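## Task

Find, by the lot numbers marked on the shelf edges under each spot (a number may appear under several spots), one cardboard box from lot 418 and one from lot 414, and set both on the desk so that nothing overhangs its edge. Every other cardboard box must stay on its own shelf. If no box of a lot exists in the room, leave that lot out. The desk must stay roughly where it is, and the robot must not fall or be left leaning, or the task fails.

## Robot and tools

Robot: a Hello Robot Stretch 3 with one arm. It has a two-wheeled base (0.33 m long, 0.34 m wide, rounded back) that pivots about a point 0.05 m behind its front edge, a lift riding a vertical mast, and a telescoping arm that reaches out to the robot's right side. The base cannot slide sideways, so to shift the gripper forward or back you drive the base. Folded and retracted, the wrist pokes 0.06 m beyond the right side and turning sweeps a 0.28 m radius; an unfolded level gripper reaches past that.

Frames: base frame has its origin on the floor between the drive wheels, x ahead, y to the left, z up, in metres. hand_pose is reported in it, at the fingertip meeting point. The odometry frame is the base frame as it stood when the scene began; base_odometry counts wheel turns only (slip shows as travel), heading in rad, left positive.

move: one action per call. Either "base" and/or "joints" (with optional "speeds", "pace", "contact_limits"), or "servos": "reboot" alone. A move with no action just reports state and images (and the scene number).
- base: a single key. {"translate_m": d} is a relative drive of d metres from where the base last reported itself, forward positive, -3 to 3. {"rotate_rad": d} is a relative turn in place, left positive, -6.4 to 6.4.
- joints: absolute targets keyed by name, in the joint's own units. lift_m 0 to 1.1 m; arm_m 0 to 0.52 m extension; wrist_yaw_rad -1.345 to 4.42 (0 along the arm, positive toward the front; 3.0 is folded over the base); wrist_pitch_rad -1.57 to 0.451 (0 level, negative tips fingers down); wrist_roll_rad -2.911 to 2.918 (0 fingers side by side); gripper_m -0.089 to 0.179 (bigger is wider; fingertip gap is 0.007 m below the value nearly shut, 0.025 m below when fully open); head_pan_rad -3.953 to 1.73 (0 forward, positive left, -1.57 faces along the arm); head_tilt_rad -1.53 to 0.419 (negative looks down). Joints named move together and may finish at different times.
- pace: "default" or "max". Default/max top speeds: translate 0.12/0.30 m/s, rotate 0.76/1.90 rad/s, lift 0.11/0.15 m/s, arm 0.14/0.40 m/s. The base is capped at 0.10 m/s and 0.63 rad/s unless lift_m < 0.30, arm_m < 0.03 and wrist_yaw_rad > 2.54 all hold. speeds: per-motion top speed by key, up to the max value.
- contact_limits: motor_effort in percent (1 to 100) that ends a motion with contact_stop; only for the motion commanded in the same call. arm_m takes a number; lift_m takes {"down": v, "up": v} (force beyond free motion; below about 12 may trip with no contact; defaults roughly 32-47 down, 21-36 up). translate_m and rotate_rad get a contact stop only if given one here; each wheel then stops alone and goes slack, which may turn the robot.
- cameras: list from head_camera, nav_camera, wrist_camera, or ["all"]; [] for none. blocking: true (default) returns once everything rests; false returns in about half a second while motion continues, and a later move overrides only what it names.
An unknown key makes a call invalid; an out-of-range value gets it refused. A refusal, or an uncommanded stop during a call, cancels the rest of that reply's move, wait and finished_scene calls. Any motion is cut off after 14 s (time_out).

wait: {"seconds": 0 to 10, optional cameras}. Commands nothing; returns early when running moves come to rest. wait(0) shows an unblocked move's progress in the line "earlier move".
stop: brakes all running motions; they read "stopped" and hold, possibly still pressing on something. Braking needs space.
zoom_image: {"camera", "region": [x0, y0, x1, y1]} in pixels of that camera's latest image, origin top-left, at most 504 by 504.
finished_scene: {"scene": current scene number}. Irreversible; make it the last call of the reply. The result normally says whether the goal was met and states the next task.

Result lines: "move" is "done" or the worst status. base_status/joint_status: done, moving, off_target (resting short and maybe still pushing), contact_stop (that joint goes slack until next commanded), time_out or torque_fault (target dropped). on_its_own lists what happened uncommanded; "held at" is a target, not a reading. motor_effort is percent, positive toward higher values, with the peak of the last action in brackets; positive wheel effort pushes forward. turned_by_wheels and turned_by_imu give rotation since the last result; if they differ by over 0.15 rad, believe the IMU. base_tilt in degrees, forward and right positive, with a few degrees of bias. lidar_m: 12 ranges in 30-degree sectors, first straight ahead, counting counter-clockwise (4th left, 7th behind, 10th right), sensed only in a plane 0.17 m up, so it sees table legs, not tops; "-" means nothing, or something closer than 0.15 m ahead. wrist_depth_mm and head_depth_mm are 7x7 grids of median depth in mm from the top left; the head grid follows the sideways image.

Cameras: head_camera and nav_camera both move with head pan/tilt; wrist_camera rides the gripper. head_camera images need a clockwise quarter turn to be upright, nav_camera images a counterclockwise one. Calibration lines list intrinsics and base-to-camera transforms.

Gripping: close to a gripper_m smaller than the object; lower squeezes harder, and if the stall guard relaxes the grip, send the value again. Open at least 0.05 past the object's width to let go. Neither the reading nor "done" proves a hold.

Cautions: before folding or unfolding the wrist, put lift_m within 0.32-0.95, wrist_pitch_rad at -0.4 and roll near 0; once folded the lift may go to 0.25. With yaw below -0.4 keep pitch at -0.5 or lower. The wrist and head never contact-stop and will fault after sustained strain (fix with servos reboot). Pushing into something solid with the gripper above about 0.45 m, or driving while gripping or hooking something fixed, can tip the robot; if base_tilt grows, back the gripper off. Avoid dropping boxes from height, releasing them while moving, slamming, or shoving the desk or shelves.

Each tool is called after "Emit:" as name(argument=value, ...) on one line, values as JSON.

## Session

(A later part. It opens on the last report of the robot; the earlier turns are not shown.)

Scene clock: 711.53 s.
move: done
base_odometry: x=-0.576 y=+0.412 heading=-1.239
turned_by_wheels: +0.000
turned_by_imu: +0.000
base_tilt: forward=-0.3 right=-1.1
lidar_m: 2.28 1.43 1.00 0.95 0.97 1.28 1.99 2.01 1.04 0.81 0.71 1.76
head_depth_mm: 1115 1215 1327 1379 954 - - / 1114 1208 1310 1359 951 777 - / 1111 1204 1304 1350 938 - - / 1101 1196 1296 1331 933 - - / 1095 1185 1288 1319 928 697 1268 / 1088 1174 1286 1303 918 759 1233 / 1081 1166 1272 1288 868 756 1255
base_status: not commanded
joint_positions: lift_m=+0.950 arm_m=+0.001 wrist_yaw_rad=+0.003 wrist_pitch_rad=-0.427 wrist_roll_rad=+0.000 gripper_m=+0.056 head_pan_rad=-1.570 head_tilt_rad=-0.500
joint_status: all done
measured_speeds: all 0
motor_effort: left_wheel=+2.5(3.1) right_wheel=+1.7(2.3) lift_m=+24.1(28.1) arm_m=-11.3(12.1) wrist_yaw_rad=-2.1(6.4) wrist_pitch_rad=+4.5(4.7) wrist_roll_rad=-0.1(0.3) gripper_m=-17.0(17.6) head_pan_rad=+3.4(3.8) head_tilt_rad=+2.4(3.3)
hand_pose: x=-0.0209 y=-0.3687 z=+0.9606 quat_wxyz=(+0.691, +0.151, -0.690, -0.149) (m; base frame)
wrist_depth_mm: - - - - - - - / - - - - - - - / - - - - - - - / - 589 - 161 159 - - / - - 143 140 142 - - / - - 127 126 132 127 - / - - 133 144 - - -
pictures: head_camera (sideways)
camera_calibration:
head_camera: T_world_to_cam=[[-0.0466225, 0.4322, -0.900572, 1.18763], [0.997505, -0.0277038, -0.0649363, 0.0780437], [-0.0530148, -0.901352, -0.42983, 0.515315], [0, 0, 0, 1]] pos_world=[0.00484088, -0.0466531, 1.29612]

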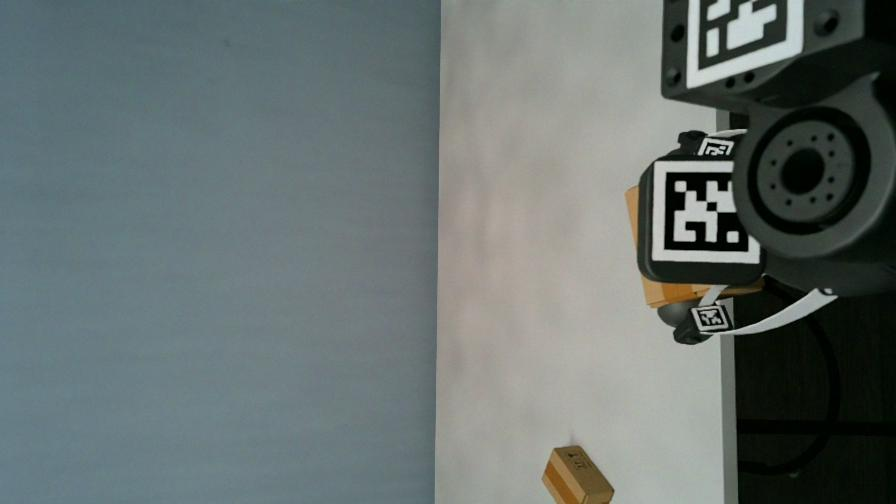

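Emit:
move(joints={"arm_m":0.45,"wrist_pitch_rad":-0.61})

Emit:
move(joints={"lift_m":0.825})

Emit:
move(joints={"lift_m":0.772}, speeds={"lift_m":0.03}, contact_limits={"lift_m":{"down":13}}, cameras=["wrist_camera","head_camera"])

Scene clock: 728.30 s.
move: done
base_odometry: x=-0.576 y=+0.412 heading=-1.239
turned_by_wheels: +0.000
turned_by_imu: +0.000
base_tilt: forward=-0.5 right=-1.2
lidar_m: 2.28 1.43 1.00 0.95 0.97 1.28 2.00 2.00 1.04 0.81 0.71 1.76
head_depth_mm: 1123 1217 1322 331 - 780 1292 / 1112 1205 1278 363 947 777 1320 / 1108 1196 567 1130 940 777 1315 / 1102 1194 1268 651 930 768 1272 / 1096 1184 1294 1322 926 762 1265 / 1087 1180 1284 1295 917 757 1233 / 1083 1171 1272 1292 870 755 1260
base_status: not commanded
joint_positions: lift_m=+0.950 arm_m=+0.450 wrist_yaw_rad=+0.003 wrist_pitch_rad=-0.627 wrist_roll_rad=+0.000 gripper_m=+0.056 head_pan_rad=-1.570 head_tilt_rad=-0.500
joint_status: all done
measured_speeds: all 0
motor_effort: left_wheel=+2.5(3.0) right_wheel=+1.5(2.2) lift_m=+30.6(32.2) arm_m=+13.4(15.3) wrist_yaw_rad=-3.2(4.3) wrist_pitch_rad=+2.8(5.5) wrist_roll_rad=-0.1(0.4) gripper_m=-16.9(17.6) head_pan_rad=+3.7(3.9) head_tilt_rad=+2.3(3.1)
hand_pose: x=-0.0210 y=-0.7883 z=+0.9188 quat_wxyz=(+0.673, +0.219, -0.672, -0.217) (m; base frame)
wrist_depth_mm: - - - - - - - / - - - - - - - / - - - - - - - / - - - 161 159 - - / - - 142 140 142 - - / - - 127 126 133 124 - / - - 128 142 149 117 -
pictures: none

Scene clock: 730.27 s.
move: done
base_odometry: x=-0.576 y=+0.412 heading=-1.239
turned_by_wheels: +0.000
turned_by_imu: +0.000
base_tilt: forward=-0.3 right=-1.2
lidar_m: 2.28 1.43 1.00 0.95 0.98 1.28 2.00 2.00 1.04 0.81 0.71 1.76
head_depth_mm: 1123 1215 1324 1374 955 347 - / 1116 1208 1320 1366 424 346 1283 / 1108 1204 1312 623 863 774 1311 / 1097 1186 1295 1249 829 769 1277 / 1088 1180 1286 1320 923 762 1269 / 1091 1172 1274 1298 915 760 1224 / 1083 1167 1269 1284 868 754 1258
base_status: not commanded
joint_positions: lift_m=+0.825 arm_m=+0.450 wrist_yaw_rad=+0.003 wrist_pitch_rad=-0.627 wrist_roll_rad=+0.000 gripper_m=+0.056 head_pan_rad=-1.570 head_tilt_rad=-0.500
joint_status: all done
measured_speeds: all 0
motor_effort: left_wheel=+2.9(2.9) right_wheel=+0.9(2.4) lift_m=+24.4(29.3) arm_m=+10.6(13.8) wrist_yaw_rad=-3.1(4.1) wrist_pitch_rad=+2.8(2.9) wrist_roll_rad=-0.2(0.3) gripper_m=-17.0(17.7) head_pan_rad=+2.6(3.8) head_tilt_rad=+1.5(2.5)
hand_pose: x=-0.0210 y=-0.7883 z=+0.7938 quat_wxyz=(+0.673, +0.219, -0.672, -0.218) (m; base frame)
wrist_depth_mm: - - - - - - - / - - - - - - - / - - - - - - - / - - - 161 159 - - / - - 142 141 143 - - / - - 127 126 132 124 - / - - 128 141 148 118 -
pictures: none

Scene clock: 732.47 s.
move: done
base_odometry: x=-0.576 y=+0.412 heading=-1.239
turned_by_wheels: +0.000
turned_by_imu: +0.000
base_tilt: forward=-0.2 right=-1.2
lidar_m: 2.28 1.43 1.00 0.95 0.97 1.28 1.99 2.01 1.04 0.81 0.71 1.75
head_depth_mm: 1125 1219 1320 1375 955 784 325 / 1116 1205 1320 1363 909 400 334 / 1113 1199 1310 1341 611 773 1313 / 1108 1194 1294 1337 694 770 1269 / 1094 1186 1289 1321 926 763 1266 / 1093 1172 1286 1299 918 759 1231 / 1084 1174 1273 1294 869 755 1261
base_status: not commanded
joint_positions: lift_m=+0.772 arm_m=+0.450 wrist_yaw_rad=+0.002 wrist_pitch_rad=-0.615 wrist_roll_rad=+0.000 gripper_m=+0.056 head_pan_rad=-1.570 head_tilt_rad=-0.500
joint_status: all done
measured_speeds: all 0
motor_effort: left_wheel=+2.0(3.0) right_wheel=+1.8(2.0) lift_m=+21.7(26.0) arm_m=+7.7(10.8) wrist_yaw_rad=-2.7(4.3) wrist_pitch_rad=+0.5(2.9) wrist_roll_rad=+0.2(0.6) gripper_m=-17.1(17.7) head_pan_rad=+2.1(3.9) head_tilt_rad=+1.2(2.6)
contact_limits: lift_m down 13 (down: maximum 72; up: maximum 65)
hand_pose: x=-0.0211 y=-0.7903 z=+0.7431 quat_wxyz=(+0.674, +0.215, -0.673, -0.214) (m; base frame)
wrist_depth_mm: - - - - - - - / - - - - - - - / - - - - - - - / - - - 152 155 - - / - - 138 137 140 - - / - - 127 126 133 124 - / - 92 130 145 - 118 -
pictures: head_camera (sideways), wrist_camera
camera_calibration:
head_camera: T_world_to_cam=[[-0.0466656, 0.432197, -0.900571, 1.18763], [0.997508, -0.0275946, -0.0649318, 0.0780427], [-0.0529142, -0.901357, -0.429832, 0.515317], [0, 0, 0, 1]] pos_world=[0.00484104, -0.0466531, 1.29612]
wrist_camera: T_world_to_cam=[[-0.998935, -0.0329902, -0.0322544, -0.0165668], [-0.00198635, 0.729191, -0.684308, 1.11737], [0.0460951, -0.683515, -0.72848, 0.168304], [0, 0, 0, 1]] pos_world=[-0.0220876, -0.700282, 0.886694]

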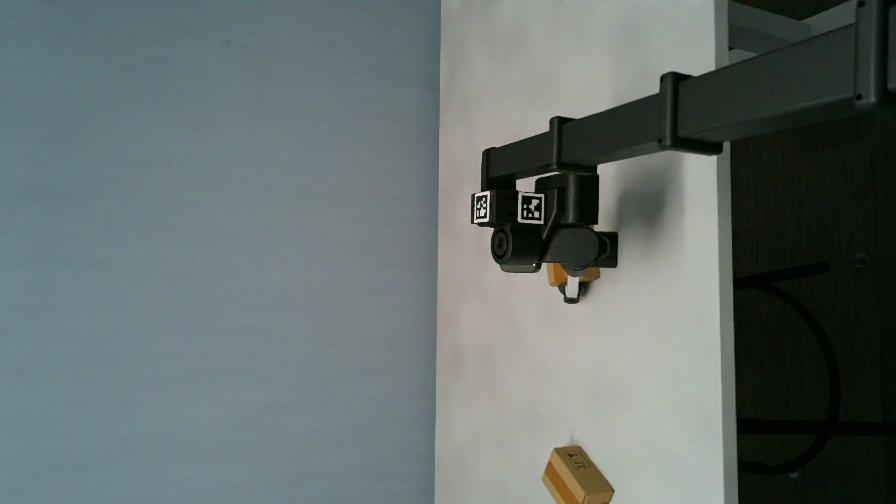

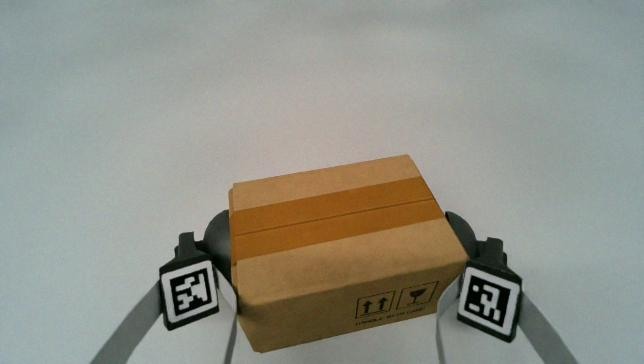

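Emit:
move(joints={"gripper_m":0.16})

Emit:
move(joints={"lift_m":0.92}, cameras=["head_camera"])

Scene clock: 738.23 s.
move: done
base_odometry: x=-0.576 y=+0.412 heading=-1.239
turned_by_wheels: +0.000
turned_by_imu: +0.000
base_tilt: forward=-0.3 right=-1.3
lidar_m: 2.28 1.43 1.00 0.95 0.97 1.28 1.99 2.01 1.04 0.81 0.71 1.76
head_depth_mm: 1123 1216 1325 1381 954 784 325 / 1116 1210 1321 1356 906 400 334 / 1107 1201 1312 1337 612 771 1308 / 1108 1187 1299 1330 692 770 1269 / 1097 1188 1291 1319 890 766 1264 / 1087 1181 1280 1303 918 761 1228 / 1081 1170 1278 1289 871 754 1259
base_status: not commanded
joint_positions: lift_m=+0.772 arm_m=+0.450 wrist_yaw_rad=+0.000 wrist_pitch_rad=-0.619 wrist_roll_rad=+0.000 gripper_m=+0.160 head_pan_rad=-1.570 head_tilt_rad=-0.500
joint_status: all done
measured_speeds: all 0
motor_effort: left_wheel=+2.7(3.0) right_wheel=+1.5(2.5) lift_m=+26.5(27.0) arm_m=+0.9(3.9) wrist_yaw_rad=-1.4(2.8) wrist_pitch_rad=+1.4(1.4) wrist_roll_rad=-0.3(0.3) gripper_m=+1.0(83.8) head_pan_rad=+2.6(3.1) head_tilt_rad=+0.8(1.8)
contact_limits: lift_m down 13 (down: maximum 72; up: maximum 65)
hand_pose: x=-0.0215 y=-0.7896 z=+0.7423 quat_wxyz=(+0.674, +0.216, -0.673, -0.216) (m; base frame)
wrist_depth_mm: - - - - - - - / - - - - - - - / - - - - - - - / - - - 151 158 - - / - 144 136 136 138 - - / - 125 125 127 135 136 - / 112 - 137 147 - - 110
pictures: none

Scene clock: 740.40 s.
move: done
base_odometry: x=-0.576 y=+0.412 heading=-1.239
turned_by_wheels: +0.000
turned_by_imu: +0.000
base_tilt: forward=-0.3 right=-1.1
lidar_m: 2.27 1.43 1.00 0.95 0.97 1.28 1.99 2.01 1.04 0.81 0.71 1.75
head_depth_mm: 1126 1214 1321 1379 305 - 1287 / 1117 1209 1307 413 839 777 1315 / 1111 1202 1268 556 937 774 1316 / 1101 1187 1282 629 886 767 1269 / 1094 1184 1295 1318 927 763 1268 / 1087 1178 1283 1310 919 760 1233 / 1084 1169 1272 1291 865 758 1257
base_status: not commanded
joint_positions: lift_m=+0.920 arm_m=+0.450 wrist_yaw_rad=+0.000 wrist_pitch_rad=-0.620 wrist_roll_rad=+0.000 gripper_m=+0.160 head_pan_rad=-1.570 head_tilt_rad=-0.500
joint_status: all done
measured_speeds: all 0
motor_effort: left_wheel=+2.9(3.2) right_wheel=+1.6(2.5) lift_m=+29.7(34.5) arm_m=-1.9(2.3) wrist_yaw_rad=+0.0(2.7) wrist_pitch_rad=+1.4(1.6) wrist_roll_rad=-0.2(0.4) gripper_m=+0.7(1.2) head_pan_rad=+2.7(3.1) head_tilt_rad=+0.1(1.8)
hand_pose: x=-0.0215 y=-0.7895 z=+0.8902 quat_wxyz=(+0.674, +0.216, -0.673, -0.216) (m; base frame)
wrist_depth_mm: - - - - - - - / - - - - - - - / - - - - - - - / - - - - - - - / - 144 - - - - - / - 125 - - - 135 - / 112 - - 250 249 - 110
pictures: head_camera (sideways)
camera_calibration:
head_camera: T_world_to_cam=[[-0.0466656, 0.432197, -0.900571, 1.18763], [0.997508, -0.0275946, -0.0649318, 0.0780427], [-0.0529142, -0.901357, -0.429832, 0.515317], [0, 0, 0, 1]] pos_world=[0.00484104, -0.0466531, 1.29612]

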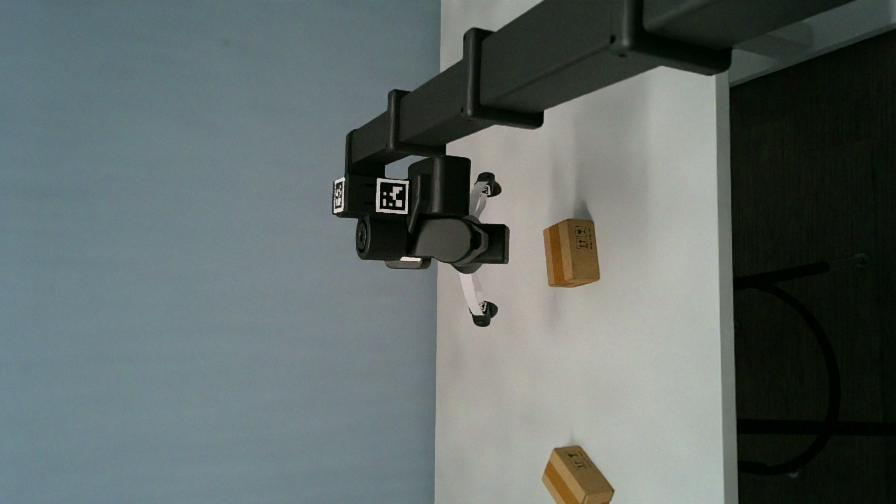

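Emit:
finished_scene(scene=2)

The scene is finished: the task was done.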